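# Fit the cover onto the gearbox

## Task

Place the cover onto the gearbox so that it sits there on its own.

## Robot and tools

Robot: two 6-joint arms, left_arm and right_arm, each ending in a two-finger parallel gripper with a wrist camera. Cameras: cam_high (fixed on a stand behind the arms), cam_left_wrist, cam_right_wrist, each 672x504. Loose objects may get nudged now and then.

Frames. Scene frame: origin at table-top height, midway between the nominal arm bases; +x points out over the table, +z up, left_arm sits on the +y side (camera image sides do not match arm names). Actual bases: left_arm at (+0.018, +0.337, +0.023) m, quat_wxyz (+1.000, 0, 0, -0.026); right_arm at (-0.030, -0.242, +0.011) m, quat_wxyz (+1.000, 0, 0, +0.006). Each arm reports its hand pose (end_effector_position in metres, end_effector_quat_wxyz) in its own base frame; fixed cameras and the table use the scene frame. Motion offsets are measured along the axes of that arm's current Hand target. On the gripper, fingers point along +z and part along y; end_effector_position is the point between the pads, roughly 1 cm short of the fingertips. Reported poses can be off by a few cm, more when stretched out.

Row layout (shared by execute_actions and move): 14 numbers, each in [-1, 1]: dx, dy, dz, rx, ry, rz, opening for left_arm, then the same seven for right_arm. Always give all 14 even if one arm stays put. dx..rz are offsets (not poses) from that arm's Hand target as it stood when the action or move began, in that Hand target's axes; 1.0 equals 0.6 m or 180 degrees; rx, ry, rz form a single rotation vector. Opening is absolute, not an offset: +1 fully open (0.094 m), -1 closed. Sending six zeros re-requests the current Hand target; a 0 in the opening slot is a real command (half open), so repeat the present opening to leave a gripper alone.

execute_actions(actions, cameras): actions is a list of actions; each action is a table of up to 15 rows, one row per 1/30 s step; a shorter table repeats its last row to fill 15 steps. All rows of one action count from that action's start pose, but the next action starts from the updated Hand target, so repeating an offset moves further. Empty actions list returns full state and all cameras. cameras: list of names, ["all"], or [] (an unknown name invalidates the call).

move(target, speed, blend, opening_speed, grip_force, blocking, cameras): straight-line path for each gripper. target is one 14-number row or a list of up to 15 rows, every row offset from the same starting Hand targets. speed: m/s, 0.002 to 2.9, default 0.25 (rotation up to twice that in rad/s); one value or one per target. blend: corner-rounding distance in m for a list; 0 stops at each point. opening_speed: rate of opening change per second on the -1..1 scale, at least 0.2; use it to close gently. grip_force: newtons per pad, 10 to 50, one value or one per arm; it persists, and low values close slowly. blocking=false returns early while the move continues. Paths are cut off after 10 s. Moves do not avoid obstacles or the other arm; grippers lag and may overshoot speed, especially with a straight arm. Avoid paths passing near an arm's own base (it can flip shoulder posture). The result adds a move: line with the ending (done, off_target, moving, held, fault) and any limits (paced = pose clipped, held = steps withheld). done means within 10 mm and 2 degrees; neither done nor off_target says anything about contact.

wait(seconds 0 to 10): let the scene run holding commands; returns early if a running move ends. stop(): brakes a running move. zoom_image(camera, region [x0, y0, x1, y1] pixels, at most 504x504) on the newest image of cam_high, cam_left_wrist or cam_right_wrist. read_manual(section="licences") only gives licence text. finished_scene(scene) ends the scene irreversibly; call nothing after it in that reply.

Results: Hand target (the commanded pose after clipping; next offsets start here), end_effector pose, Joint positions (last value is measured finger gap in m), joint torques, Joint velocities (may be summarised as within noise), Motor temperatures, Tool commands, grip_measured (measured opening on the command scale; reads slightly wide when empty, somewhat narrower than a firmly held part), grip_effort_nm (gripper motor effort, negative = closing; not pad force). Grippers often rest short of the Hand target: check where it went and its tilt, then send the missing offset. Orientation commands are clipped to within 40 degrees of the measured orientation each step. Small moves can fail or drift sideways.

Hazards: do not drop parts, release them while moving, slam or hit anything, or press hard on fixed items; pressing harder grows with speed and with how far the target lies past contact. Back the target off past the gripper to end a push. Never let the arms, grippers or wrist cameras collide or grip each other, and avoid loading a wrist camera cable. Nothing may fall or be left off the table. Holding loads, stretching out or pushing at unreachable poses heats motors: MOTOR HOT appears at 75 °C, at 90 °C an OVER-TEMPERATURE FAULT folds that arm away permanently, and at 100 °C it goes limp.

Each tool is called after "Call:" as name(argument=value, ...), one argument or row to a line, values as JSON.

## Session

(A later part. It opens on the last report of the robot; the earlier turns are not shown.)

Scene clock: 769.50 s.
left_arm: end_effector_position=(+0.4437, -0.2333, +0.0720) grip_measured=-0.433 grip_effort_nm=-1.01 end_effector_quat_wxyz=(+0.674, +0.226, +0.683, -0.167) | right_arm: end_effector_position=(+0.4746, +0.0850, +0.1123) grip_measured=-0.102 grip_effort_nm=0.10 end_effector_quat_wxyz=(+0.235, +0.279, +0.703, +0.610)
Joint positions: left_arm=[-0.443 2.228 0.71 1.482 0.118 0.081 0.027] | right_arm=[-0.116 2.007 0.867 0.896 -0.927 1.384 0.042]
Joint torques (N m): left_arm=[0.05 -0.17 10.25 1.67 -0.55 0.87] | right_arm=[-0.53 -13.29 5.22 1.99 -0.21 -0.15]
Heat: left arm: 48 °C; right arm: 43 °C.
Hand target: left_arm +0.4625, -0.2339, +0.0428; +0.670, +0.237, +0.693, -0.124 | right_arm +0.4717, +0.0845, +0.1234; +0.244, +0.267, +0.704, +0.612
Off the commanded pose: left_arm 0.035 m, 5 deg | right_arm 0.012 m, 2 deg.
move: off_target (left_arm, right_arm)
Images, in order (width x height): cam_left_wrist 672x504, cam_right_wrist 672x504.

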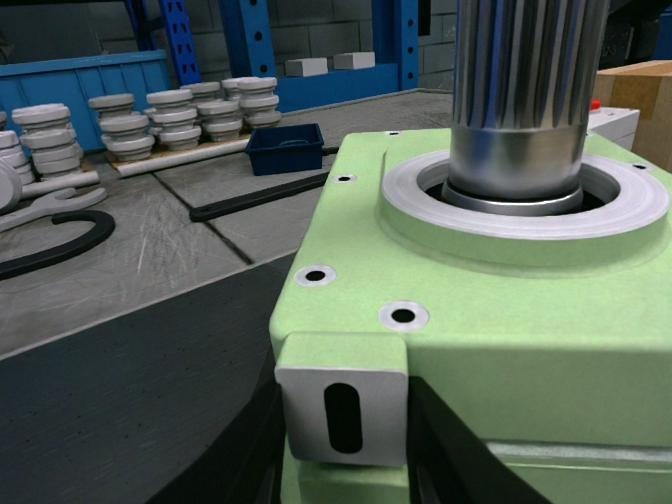

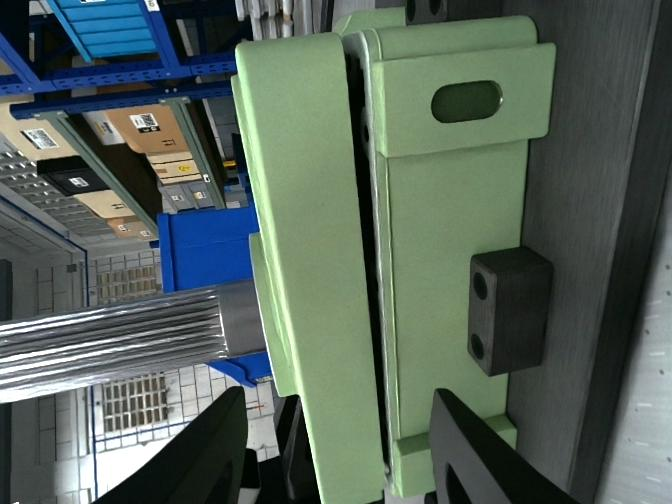

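Call:
move(
  target=[0.02,0.0,0.002,0,0,0,-0.6,0,0,0,0,0,0,-0.1],
  speed=0.05,
  cameras=["cam_right_wrist","cam_left_wrist","cam_high"],
)

Call:
zoom_image(
  camera="cam_right_wrist",
  region=[350, 430, 430, 504],
)

Call:
zoom_image(
  camera="cam_right_wrist",
  region=[320, 10, 420, 110],
)

Call:
zoom_image(
  camera="cam_high",
  region=[355, 140, 475, 270],
)

Scene clock: 771.00 s.
left_arm: end_effector_position=(+0.4443, -0.2329, +0.0692) grip_measured=-0.433 grip_effort_nm=-1.01 end_effector_quat_wxyz=(+0.672, +0.228, +0.684, -0.170) | right_arm: end_effector_position=(+0.4746, +0.0850, +0.1123) grip_measured=-0.102 grip_effort_nm=0.10 end_effector_quat_wxyz=(+0.235, +0.279, +0.703, +0.610)
Joint positions: left_arm=[-0.437 2.238 0.714 1.485 0.133 0.079 0.027] | right_arm=[-0.116 2.007 0.867 0.896 -0.927 1.384 0.042]
Joint torques (N m): left_arm=[-0.13 2.62 10.25 1.92 -0.64 0.92] | right_arm=[-0.53 -13.27 5.2 1.99 -0.22 -0.14]
Heat: left arm: 48 °C; right arm: 43 °C.
Hand target: left_arm +0.4637, -0.2326, +0.0309; +0.670, +0.237, +0.693, -0.124 | right_arm +0.4717, +0.0845, +0.1234; +0.244, +0.267, +0.704, +0.612
Off the commanded pose: left_arm 0.043 m, 5 deg | right_arm 0.012 m, 2 deg.
move: off_target (left_arm, right_arm)

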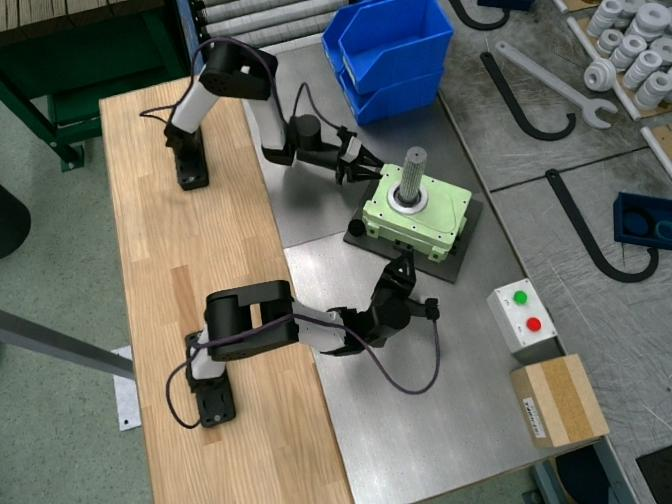

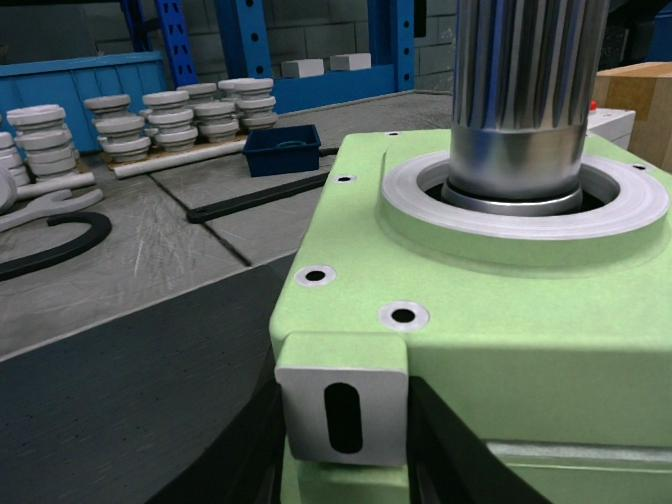

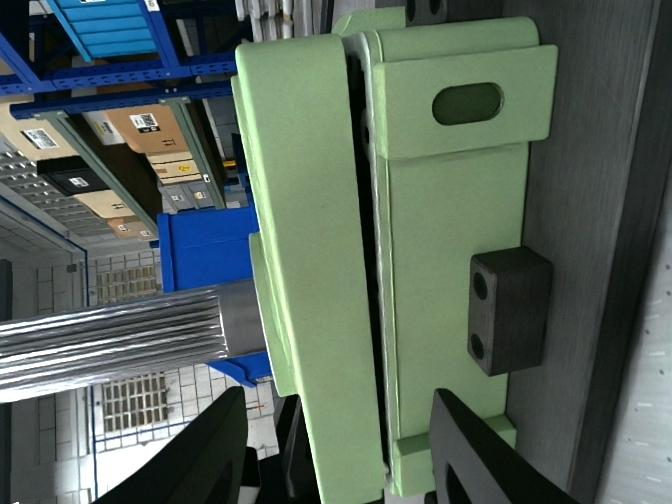

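Scaled by 6.300 from the camera's 672x504 image, which has a finer 960x720 frame.

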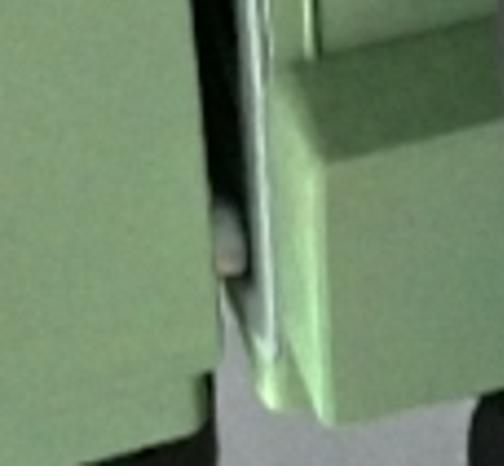

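Scaled by 5.040 from the camera's 672x504 image, which has a finer 960x720 frame.

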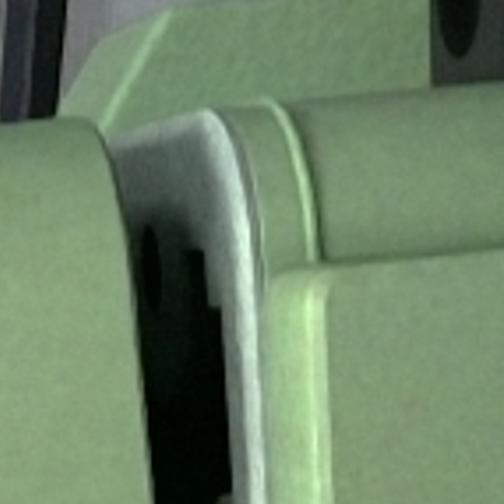

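Scaled by 3.877 from the camera's 672x504 image, which has a finer 960x720 frame.

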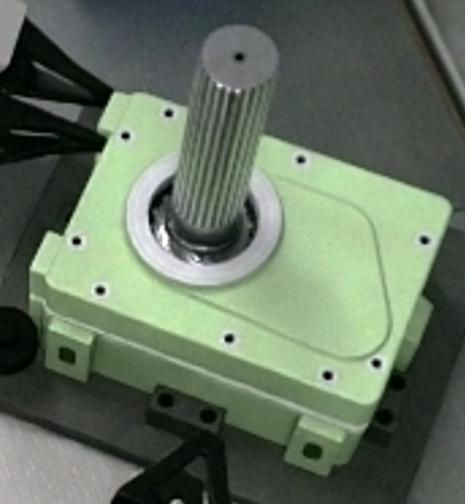

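Call:
zoom_image(
  camera="cam_high",
  region=[425, 180, 475, 270],
)

Call:
zoom_image(
  camera="cam_high",
  region=[360, 200, 410, 250],
)

Scaled by 5.600 from the camera's 672x504 image, which has a finer 960x720 frame.

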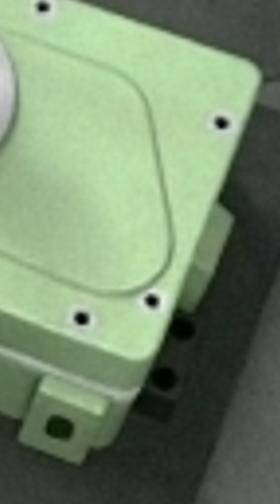

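Scaled by 10.080 from the camera's 672x504 image, which has a finer 960x720 frame.

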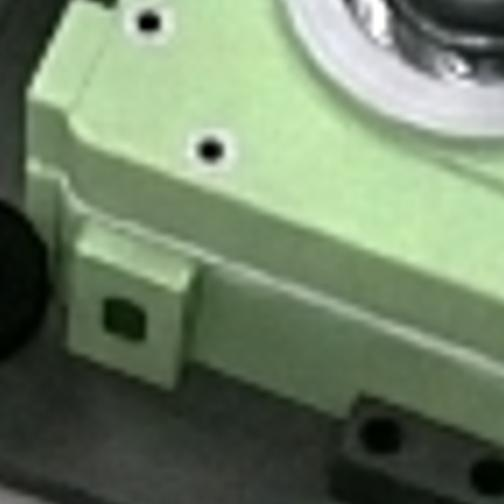

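Call:
move(
  target=[
    [0,0,0,0,0,0,-0.6,-0.0025,0.149,-0.02,0.11,0,0,-0.1],
    [0,0,0,0,0,0,-0.6,-0.107,0.0987,0.2917,0.11,0,0,-1],
  ],
  speed=0.2,
  blend=0.03,
  cameras=["cam_right_wrist","cam_high"],
)

Call:
zoom_image(
  camera="cam_high",
  region=[355, 140, 475, 270],
)

Scene clock: 777.80 s.
left_arm: end_effector_position=(+0.4443, -0.2329, +0.0692) grip_measured=-0.433 grip_effort_nm=-1.01 end_effector_quat_wxyz=(+0.672, +0.228, +0.684, -0.170) | right_arm: end_effector_position=(+0.6383, +0.1759, +0.1575) grip_measured=-0.993 grip_effort_nm=-0.36 end_effector_quat_wxyz=(+0.192, +0.302, +0.799, +0.484)
Joint positions: left_arm=[-0.437 2.238 0.714 1.485 0.133 0.079 0.027] | right_arm=[0.115 2.456 2.209 -0.353 -0.624 1.174 0]
Joint torques (N m): left_arm=[-0.06 2.63 10.25 1.93 -0.64 0.91] | right_arm=[-0.17 -15.06 10.48 1.81 -0.07 0.02]
Heat: left arm: 48 °C; right arm: 43 °C.
Hand target: left_arm +0.4637, -0.2326, +0.0309; +0.670, +0.237, +0.693, -0.124 | right_arm +0.6409, +0.1755, +0.1601; +0.194, +0.305, +0.798, +0.482
Off the commanded pose: left_arm 0.043 m, 5 deg | right_arm 0.004 m, 0 deg.
move: off_target (left_arm)
Images, in order (width x height): cam_high 672x504, cam_right_wrist 672x504.

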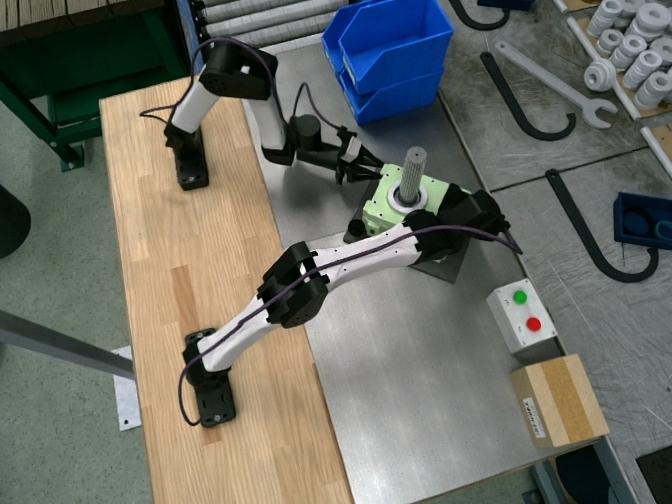

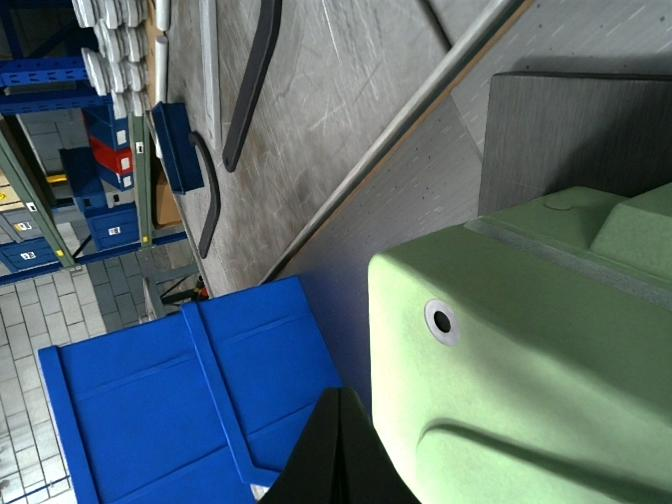

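Scaled by 3.877 from the camera's 672x504 image, which has a finer 960x720 frame.

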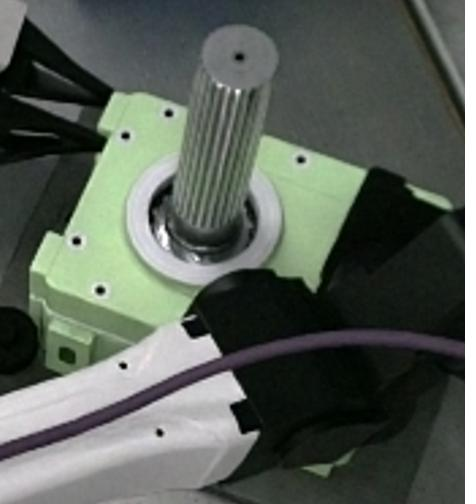

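Call:
move(
  target=[0,0,0,0,0,0,-0.6,0.0013,-0.074,0.0383,0,0,0,-1],
  speed=0.05,
  cameras=["cam_high","cam_right_wrist"],
)

Scene clock: 783.00 s.
left_arm: end_effector_position=(+0.4443, -0.2329, +0.0692) grip_measured=-0.433 grip_effort_nm=-1.01 end_effector_quat_wxyz=(+0.672, +0.228, +0.684, -0.170) | right_arm: end_effector_position=(+0.6423, +0.1764, +0.1313) grip_measured=-0.993 grip_effort_nm=-0.36 end_effector_quat_wxyz=(+0.208, +0.292, +0.794, +0.492)
Joint positions: left_arm=[-0.437 2.238 0.714 1.485 0.133 0.079 0.027] | right_arm=[0.115 2.464 2.091 -0.186 -0.624 1.174 0]
Joint torques (N m): left_arm=[-0.05 2.65 10.28 1.94 -0.66 0.93] | right_arm=[-0.16 -13.89 6.49 2 -0.07 0.01]
Heat: left arm: 48 °C; right arm: 44 °C.
Hand target: left_arm +0.4637, -0.2326, +0.0309; +0.670, +0.237, +0.693, -0.124 | right_arm +0.6409, +0.1754, +0.1100; +0.194, +0.305, +0.798, +0.482
Off the commanded pose: left_arm 0.043 m, 5 deg | right_arm 0.021 m, 2 deg.
move: off_target (left_arm, right_arm)
Images, in order (width x height): cam_high 672x504, cam_right_wrist 672x504.

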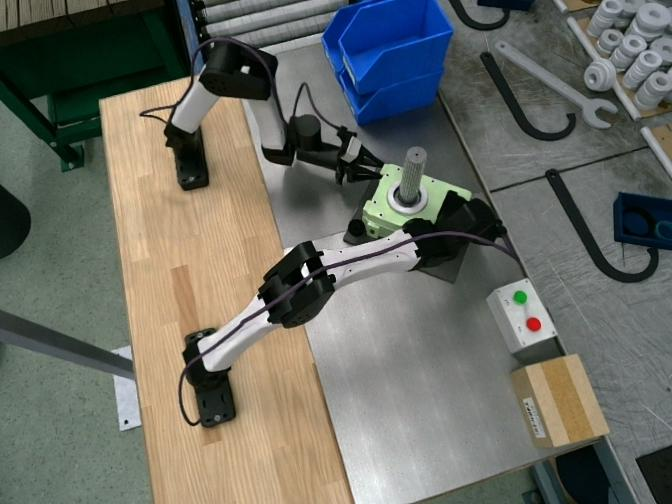

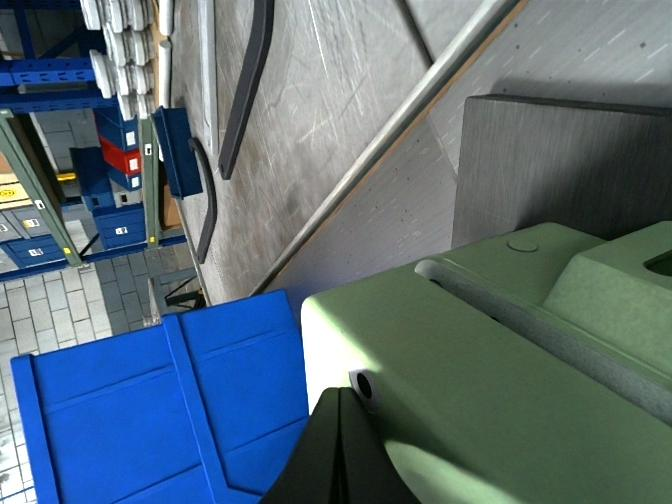

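Call:
zoom_image(
  camera="cam_right_wrist",
  region=[290, 200, 672, 486],
)

Call:
zoom_image(
  camera="cam_high",
  region=[340, 140, 520, 275],
)

Scaled by 1.319 from the camera's 672x504 image, which has a finer 960x720 frame.

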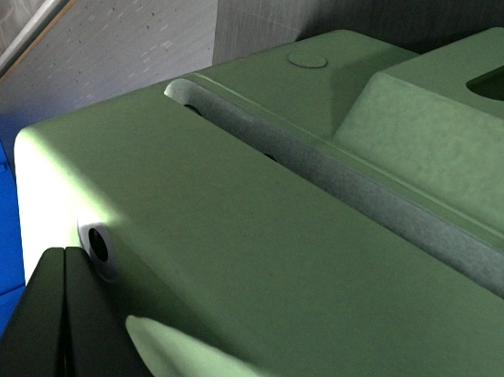

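Scaled by 2.800 from the camera's 672x504 image, which has a finer 960x720 frame.

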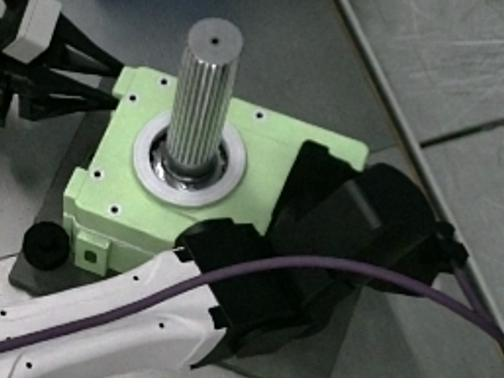

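Call:
zoom_image(
  camera="cam_high",
  region=[380, 155, 450, 225],
)

Call:
zoom_image(
  camera="cam_right_wrist",
  region=[390, 230, 510, 320],
)

Call:
zoom_image(
  camera="cam_right_wrist",
  region=[552, 300, 672, 420],
)

Scaled by 7.200 from the camera's 672x504 image, which has a finer 960x720 frame.

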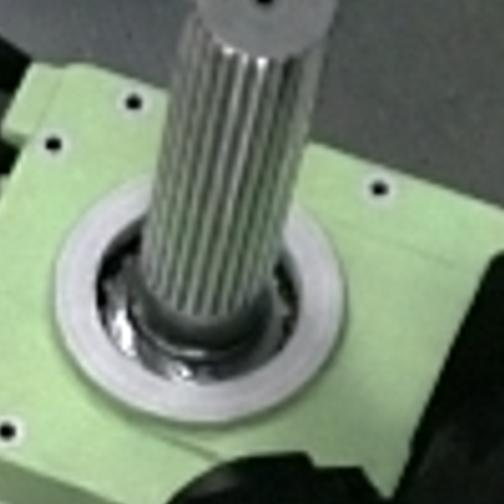

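Scaled by 4.200 from the camera's 672x504 image, which has a finer 960x720 frame.

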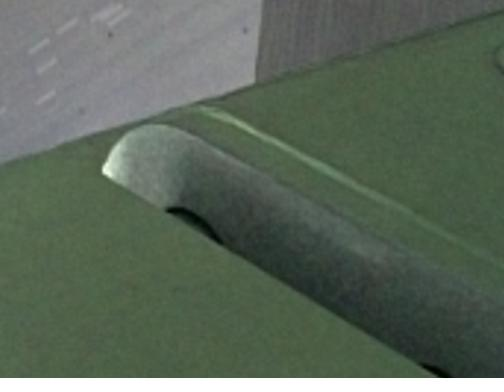

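Scaled by 4.200 from the camera's 672x504 image, which has a finer 960x720 frame.

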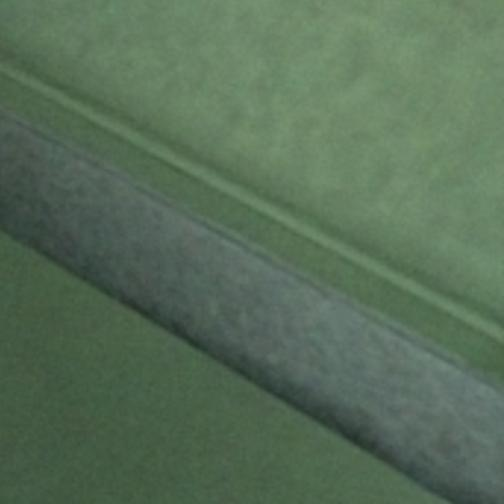

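Call:
move(
  target=[-0.0263,0.001,0.0146,0,0,0,-0.6,0,0,0,0,0,0,-1],
  speed=0.05,
  cameras=["cam_high","cam_right_wrist"],
)

Call:
zoom_image(
  camera="cam_right_wrist",
  region=[390, 230, 510, 320],
)

Call:
zoom_image(
  camera="cam_high",
  region=[380, 155, 450, 225],
)

Scene clock: 791.00 s.
left_arm: end_effector_position=(+0.4446, -0.2331, +0.0698) grip_measured=-0.433 grip_effort_nm=-1.01 end_effector_quat_wxyz=(+0.672, +0.229, +0.684, -0.171) | right_arm: end_effector_position=(+0.6423, +0.1764, +0.1314) grip_measured=-0.993 grip_effort_nm=-0.36 end_effector_quat_wxyz=(+0.208, +0.292, +0.794, +0.492)
Joint positions: left_arm=[-0.436 2.236 0.716 1.481 0.135 0.079 0.027] | right_arm=[0.115 2.464 2.091 -0.185 -0.624 1.174 0]
Joint torques (N m): left_arm=[-0.85 -0.94 13.2 1.34 -0.75 0.92] | right_arm=[-0.13 -13.91 6.45 1.99 -0.06 0.01]
Heat: left arm: 47 °C; right arm: 44 °C.
Hand target: left_arm +0.4714, -0.2389, +0.0459; +0.670, +0.237, +0.693, -0.124 | right_arm +0.6409, +0.1754, +0.1101; +0.194, +0.305, +0.798, +0.482
Off the commanded pose: left_arm 0.036 m, 5 deg | right_arm 0.021 m, 2 deg.
move: off_target (left_arm, right_arm)
Images, in order (width x height): cam_high 672x504, cam_right_wrist 672x504.

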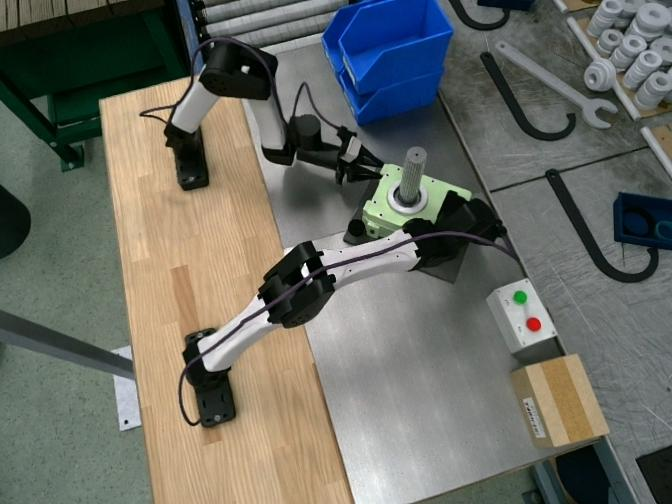

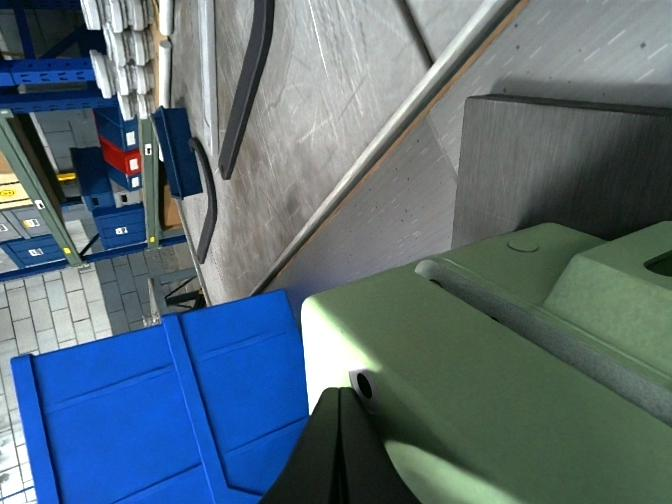

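Scaled by 4.200 from the camera's 672x504 image, which has a finer 960x720 frame.

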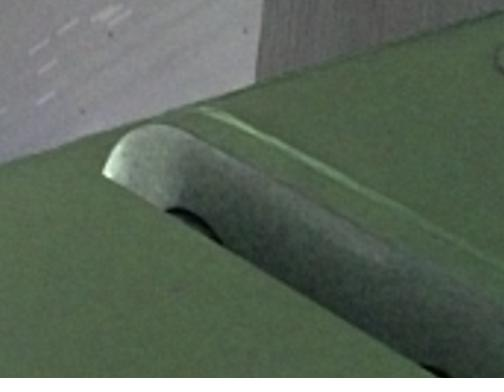

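Scaled by 7.200 from the camera's 672x504 image, which has a finer 960x720 frame.

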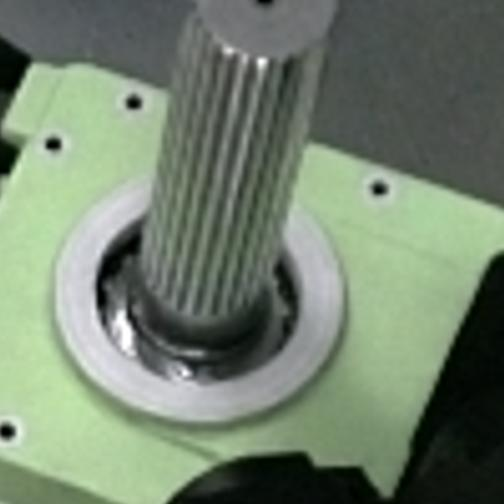

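Call:
zoom_image(
  camera="cam_high",
  region=[355, 195, 405, 245],
)

Call:
zoom_image(
  camera="cam_right_wrist",
  region=[280, 270, 460, 450],
)

Scaled by 10.080 from the camera's 672x504 image, which has a finer 960x720 frame.

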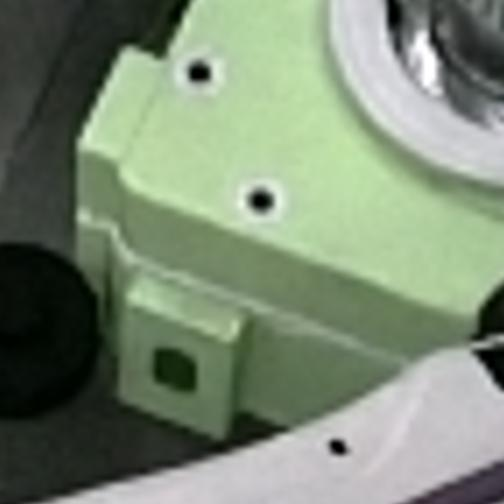

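Scaled by 2.800 from the camera's 672x504 image, which has a finer 960x720 frame.

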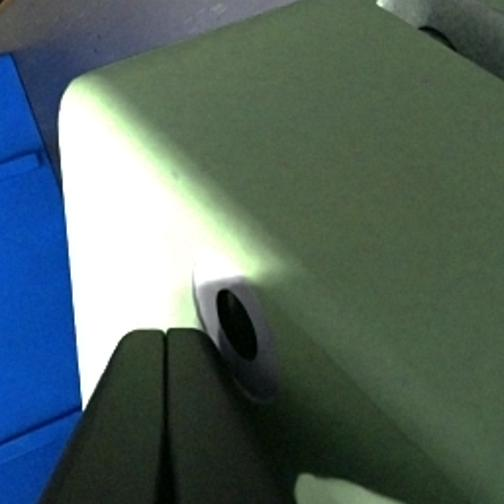

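Call:
move(
  target=[-0.0248,-0.0213,0.0207,0,0,0,-0.6,-0.0002,0.0118,-0.0061,0,0,0,-1],
  speed=0.04,
  cameras=["cam_high","cam_right_wrist"],
)

Call:
zoom_image(
  camera="cam_right_wrist",
  region=[390, 230, 510, 320],
)

Call:
zoom_image(
  camera="cam_high",
  region=[355, 195, 405, 245],
)

Scene clock: 797.20 s.
left_arm: end_effector_position=(+0.4452, -0.2346, +0.0728) grip_measured=-0.433 grip_effort_nm=-1.01 end_effector_quat_wxyz=(+0.677, +0.215, +0.687, -0.156) | right_arm: end_effector_position=(+0.6423, +0.1764, +0.1314) grip_measured=-0.993 grip_effort_nm=-0.36 end_effector_quat_wxyz=(+0.208, +0.292, +0.794, +0.492)
Joint positions: left_arm=[-0.461 2.228 0.716 1.476 0.068 0.08 0.027] | right_arm=[0.115 2.464 2.091 -0.185 -0.624 1.174 0]
Joint torques (N m): left_arm=[-2.8 -2.95 16.84 0.82 -0.5 0.85] | right_arm=[-0.14 -14.43 8.46 1.7 -0.06 0.01]
Motor temperatures (°C): left_arm=[21 33 41 46 23 23 23] | right_arm=[22 45 32 38 20 18 20]
Heat: left arm: 46 °C; right arm: 45 °C.
Hand target: left_arm +0.4758, -0.2583, +0.0579; +0.670, +0.237, +0.693, -0.124 | right_arm +0.6409, +0.1755, +0.1180; +0.194, +0.305, +0.798, +0.482
Off the commanded pose: left_arm 0.042 m, 4 deg | right_arm 0.013 m, 2 deg.
move: off_target (left_arm, right_arm)
Images, in order (width x height): cam_high 672x504, cam_right_wrist 672x504.

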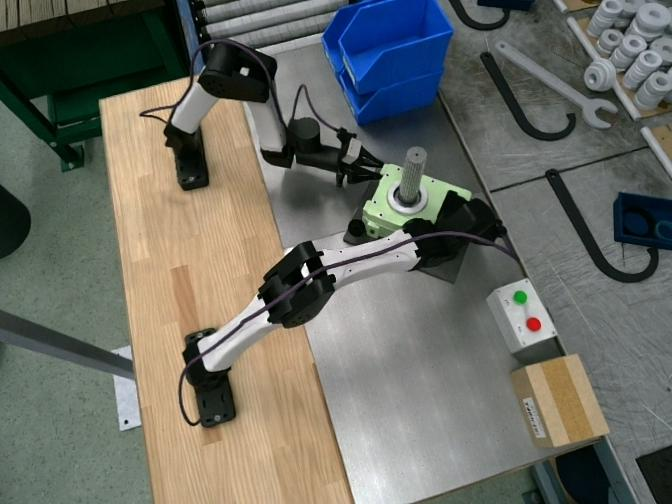

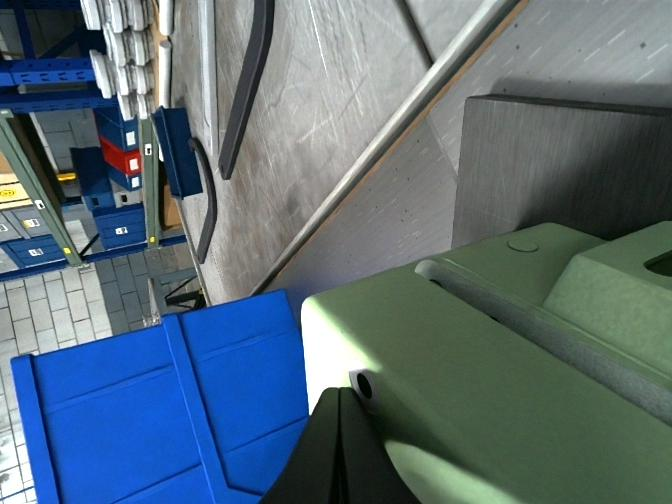

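Scaled by 4.200 from the camera's 672x504 image, which has a finer 960x720 frame.

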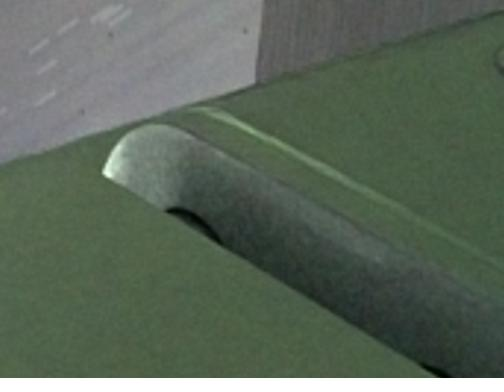

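Scaled by 10.080 from the camera's 672x504 image, which has a finer 960x720 frame.

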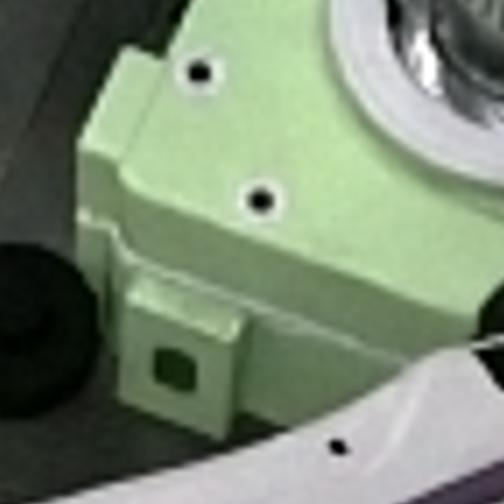

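Call:
move(
  target=[
    [0,0,0,0,0,0,-0.6,-0.0022,0.03,-0.1303,0,0,0,-1],
    [0,0,0,0,0,0,-0.6,0.02,-0.0795,-0.2337,-0.1,0,0,-1],
    [0,0,0,0,0,0,-0.6,0.021,-0.1362,-0.2043,-0.1407,0,0,-1],
  ],
  speed=0.12,
  blend=[0.03,0.03,0],
  cameras=["cam_high","cam_right_wrist"],
)

Scene clock: 803.53 s.
left_arm: end_effector_position=(+0.4452, -0.2346, +0.0728) grip_measured=-0.433 grip_effort_nm=-1.01 end_effector_quat_wxyz=(+0.677, +0.215, +0.687, -0.156) | right_arm: end_effector_position=(+0.5337, +0.0775, +0.1015) grip_measured=-0.993 grip_effort_nm=-0.36 end_effector_quat_wxyz=(+0.253, +0.259, +0.675, +0.643)
Joint positions: left_arm=[-0.461 2.228 0.716 1.476 0.068 0.08 0.027] | right_arm=[-0.121 2.275 1.123 1.073 -0.948 1.498 0]
Joint torques (N m): left_arm=[-2.85 -2.93 16.81 0.8 -0.51 0.87] | right_arm=[-0.64 -11.62 5.74 2.3 -0.12 0.03]
Heat: left arm: 45 °C; right arm: 46 °C.
Hand target: left_arm +0.4758, -0.2583, +0.0579; +0.670, +0.237, +0.693, -0.124 | right_arm +0.5332, +0.0756, +0.1018; +0.256, +0.255, +0.673, +0.645
Off the commanded pose: left_arm 0.042 m, 5 deg | right_arm 0.002 m, 1 deg.
move: off_target (left_arm)
Images, in order (width x height): cam_high 672x504, cam_right_wrist 672x504.

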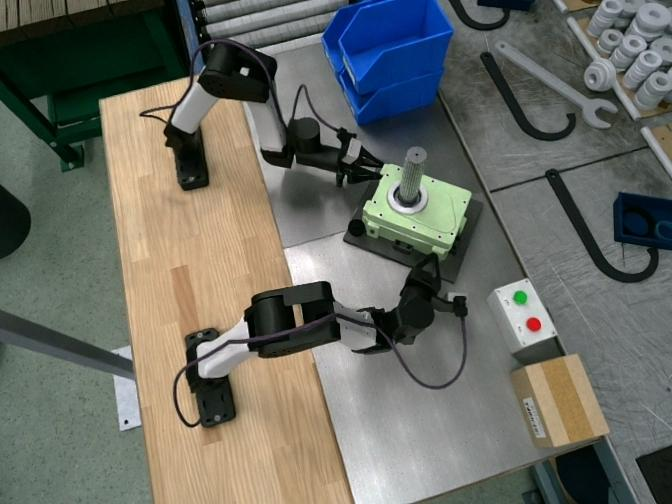

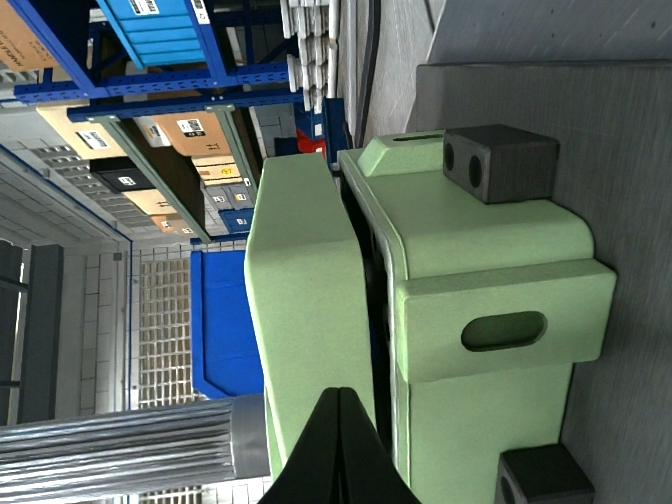

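Call:
zoom_image(
  camera="cam_right_wrist",
  region=[230, 130, 470, 310],
)

Call:
zoom_image(
  camera="cam_right_wrist",
  region=[320, 140, 420, 215],
)

Call:
zoom_image(
  camera="cam_right_wrist",
  region=[340, 230, 440, 305],
)

Call:
zoom_image(
  camera="cam_high",
  region=[350, 150, 490, 270],
)

Scaled by 2.100 from the camera's 672x504 image, which has a finer 960x720 frame.

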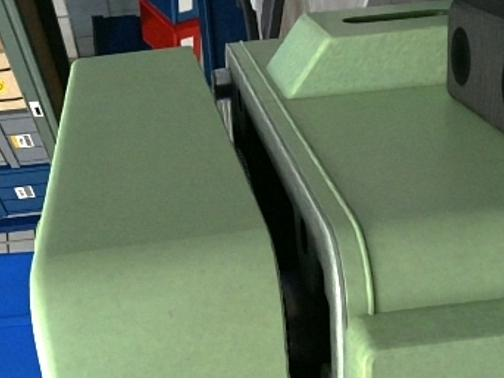

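Scaled by 5.040 from the camera's 672x504 image, which has a finer 960x720 frame.

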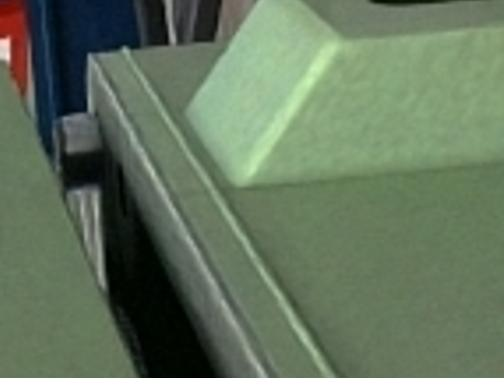

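Scaled by 5.040 from the camera's 672x504 image, which has a finer 960x720 frame.

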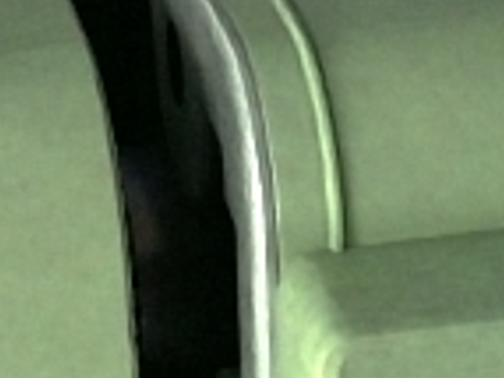

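Scaled by 3.600 from the camera's 672x504 image, which has a finer 960x720 frame.

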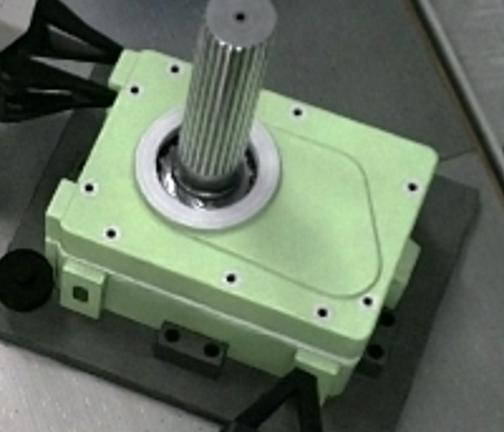

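Call:
move(
  target=[0.0221,-0.0078,0.0285,0,0,0,-0.6,0,0,0,0,0,0,-1],
  speed=0.04,
  cameras=["cam_high","cam_right_wrist"],
)

Call:
zoom_image(
  camera="cam_right_wrist",
  region=[230, 130, 470, 310],
)

Call:
zoom_image(
  camera="cam_right_wrist",
  region=[320, 140, 420, 215],
)

Scene clock: 809.03 s.
left_arm: end_effector_position=(+0.4677, -0.2452, +0.0723) grip_measured=-0.433 grip_effort_nm=-1.01 end_effector_quat_wxyz=(+0.691, +0.210, +0.674, -0.153) | right_arm: end_effector_position=(+0.5337, +0.0775, +0.1016) grip_measured=-0.993 grip_effort_nm=-0.36 end_effector_quat_wxyz=(+0.254, +0.259, +0.675, +0.643)
Joint positions: left_arm=[-0.464 2.304 0.831 1.476 0.057 0.084 0.027] | right_arm=[-0.121 2.275 1.123 1.074 -0.948 1.498 0]
Joint torques (N m): left_arm=[-3.32 -3 14.12 0.8 -0.45 0.82] | right_arm=[-0.65 -11.63 5.74 2.29 -0.12 0.01]
Motor temperatures (°C): left_arm=[21 33 46 45 23 23 24] | right_arm=[22 44 32 38 20 18 20]
Heat: left arm: 46 °C; right arm: 44 °C.
Hand target: left_arm +0.4884, -0.2686, +0.0429; +0.670, +0.237, +0.693, -0.124 | right_arm +0.5332, +0.0756, +0.1018; +0.256, +0.255, +0.673, +0.645
Off the commanded pose: left_arm 0.043 m, 6 deg | right_arm 0.002 m, 1 deg.
move: off_target (left_arm)
Images, in order (width x height): cam_high 672x504, cam_right_wrist 672x504.

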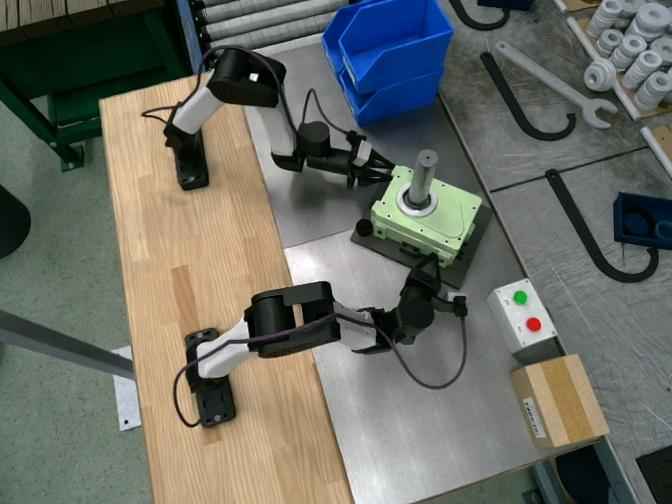

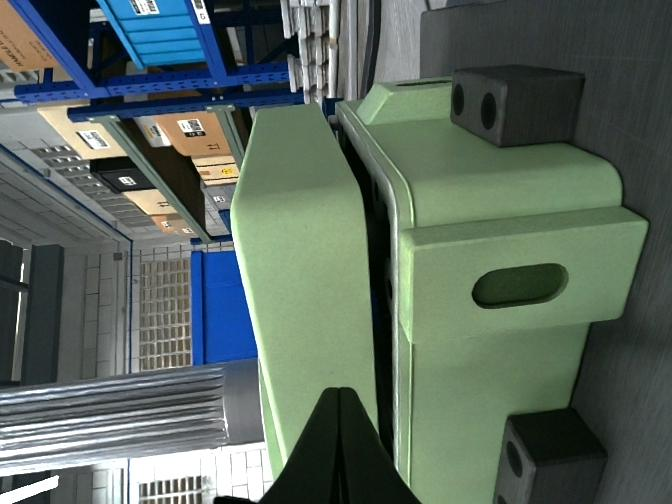

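Scaled by 2.100 from the camera's 672x504 image, which has a finer 960x720 frame.

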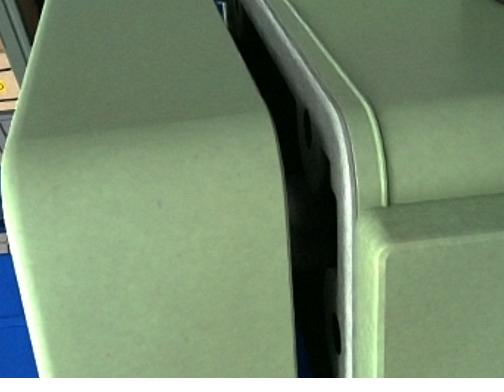

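Scaled by 5.040 from the camera's 672x504 image, which has a finer 960x720 frame.

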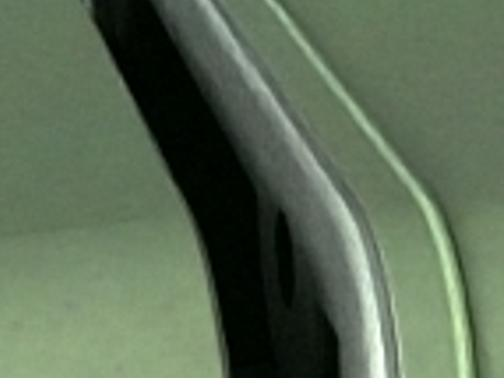

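Call:
zoom_image(
  camera="cam_right_wrist",
  region=[230, 70, 470, 250],
)

Call:
zoom_image(
  camera="cam_right_wrist",
  region=[300, 80, 400, 155],
)

Call:
zoom_image(
  camera="cam_high",
  region=[355, 150, 495, 270],
)

Scaled by 2.100 from the camera's 672x504 image, which has a finer 960x720 frame.

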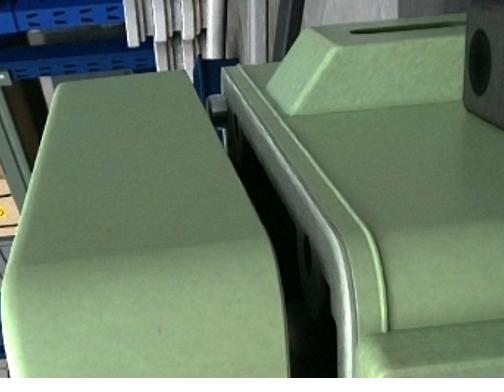

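Scaled by 5.040 from the camera's 672x504 image, which has a finer 960x720 frame.

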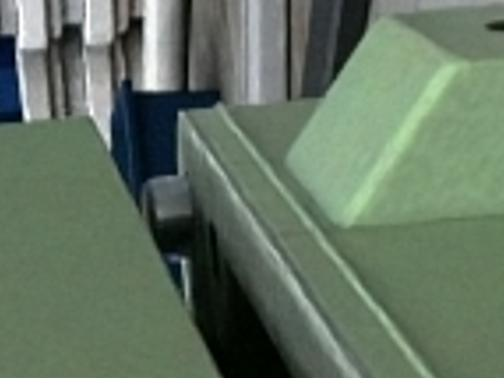

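Scaled by 3.600 from the camera's 672x504 image, which has a finer 960x720 frame.

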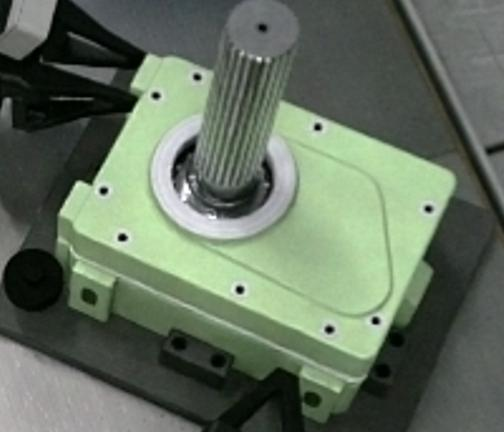

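Call:
move(
  target=[0.0151,0.0133,-0.0407,0,0,0,-0.6,0,0,0,0,0,0,-1],
  speed=0.05,
  cameras=["cam_high","cam_right_wrist"],
)

Call:
zoom_image(
  camera="cam_right_wrist",
  region=[300, 80, 400, 155],
)

Scene clock: 811.27 s.
left_arm: end_effector_position=(+0.4676, -0.2445, +0.0727) grip_measured=-0.433 grip_effort_nm=-1.01 end_effector_quat_wxyz=(+0.691, +0.214, +0.672, -0.157) | right_arm: end_effector_position=(+0.5337, +0.0775, +0.1016) grip_measured=-0.993 grip_effort_nm=-0.36 end_effector_quat_wxyz=(+0.254, +0.259, +0.675, +0.643)
Joint positions: left_arm=[-0.458 2.304 0.829 1.479 0.073 0.084 0.027] | right_arm=[-0.121 2.275 1.123 1.074 -0.948 1.498 0]
Joint torques (N m): left_arm=[-1.18 -3.43 6.19 1.47 -0.34 0.84] | right_arm=[-0.64 -11.64 5.74 2.29 -0.11 0.01]
Heat: left arm: 46 °C; right arm: 44 °C.
Hand target: left_arm +0.4712, -0.2484, +0.0368; +0.670, +0.237, +0.693, -0.124 | right_arm +0.5332, +0.0756, +0.1018; +0.256, +0.255, +0.673, +0.645
Off the commanded pose: left_arm 0.036 m, 6 deg | right_arm 0.002 m, 1 deg.
move: off_target (left_arm)
Images, in order (width x height): cam_high 672x504, cam_right_wrist 672x504.

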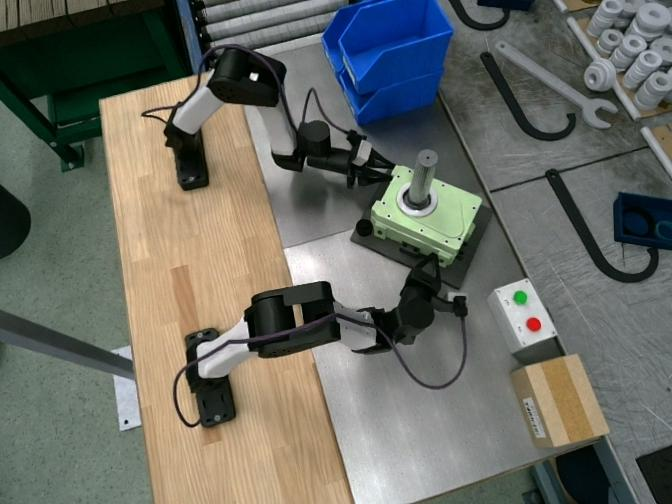

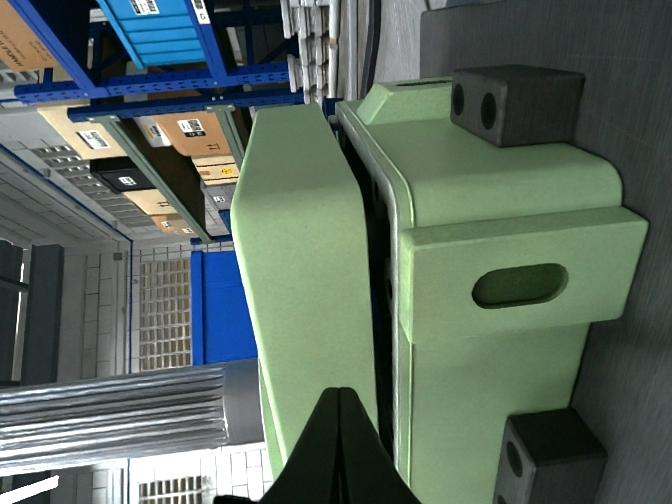

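Scaled by 5.040 from the camera's 672x504 image, which has a finer 960x720 frame.

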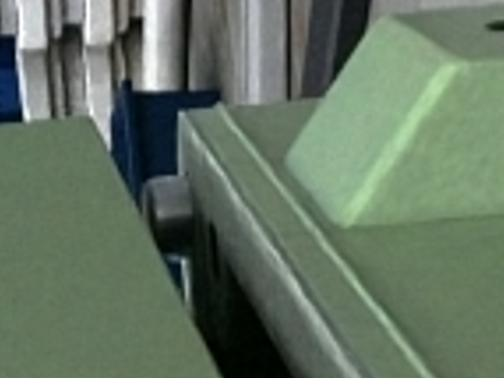

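Call:
move(
  target=[
    [0,0,0,0,0,0,-0.6,-0.0011,0.0799,-0.0028,0.04,0,0,-1],
    [0,0,0,0,0,0,-0.6,-0.0525,0.1348,0.154,0.1,0,0,-1],
    [0,0,0,0,0,0,-0.6,-0.0613,0.1127,0.2382,0.1407,0,0,-1],
  ],
  speed=0.12,
  blend=[0.03,0.03,0],
  cameras=["cam_high","cam_right_wrist"],
)

Scene clock: 815.37 s.
left_arm: end_effector_position=(+0.4676, -0.2445, +0.0727) grip_measured=-0.433 grip_effort_nm=-1.01 end_effector_quat_wxyz=(+0.691, +0.214, +0.672, -0.157) | right_arm: end_effector_position=(+0.6556, +0.1594, +0.1639) grip_measured=-0.993 grip_effort_nm=-0.36 end_effector_quat_wxyz=(+0.191, +0.306, +0.796, +0.485)
Joint positions: left_arm=[-0.458 2.304 0.829 1.479 0.073 0.084 0.027] | right_arm=[0.082 2.567 2.441 -0.484 -0.65 1.163 0]
Joint torques (N m): left_arm=[-1.09 -3.4 6.2 1.46 -0.34 0.85] | right_arm=[-0.13 -15.45 10.47 1.8 -0.09 -0.1]
Heat: left arm: 45 °C; right arm: 44 °C.
Hand target: left_arm +0.4712, -0.2484, +0.0368; +0.670, +0.237, +0.693, -0.124 | right_arm +0.6574, +0.1588, +0.1648; +0.194, +0.305, +0.798, +0.482
Off the commanded pose: left_arm 0.036 m, 6 deg | right_arm 0.002 m, 1 deg.
move: off_target (left_arm)
Images, in order (width x height): cam_high 672x504, cam_right_wrist 672x504.

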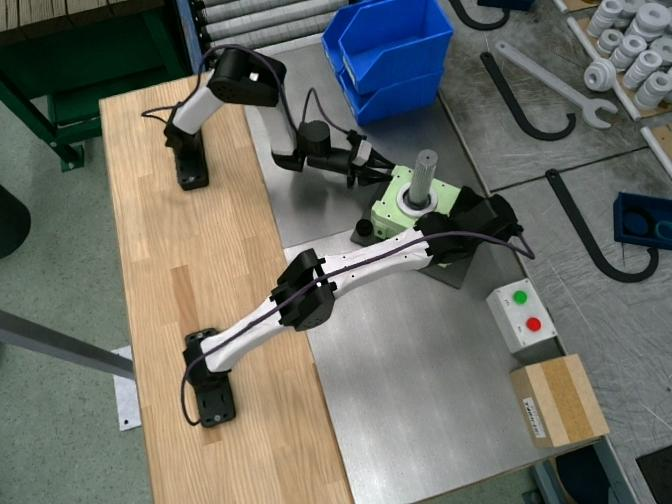

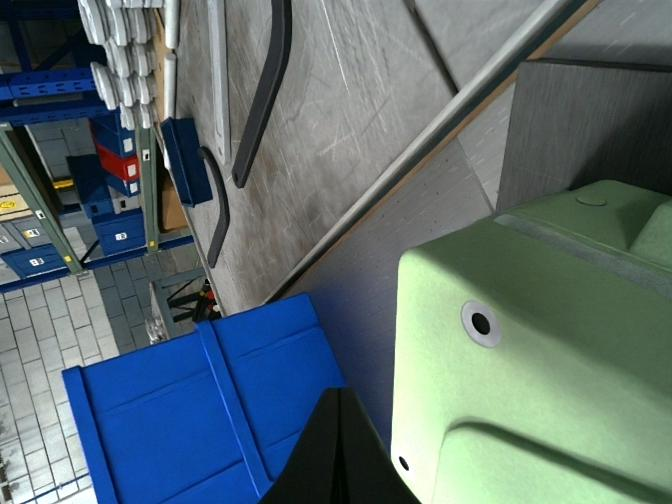

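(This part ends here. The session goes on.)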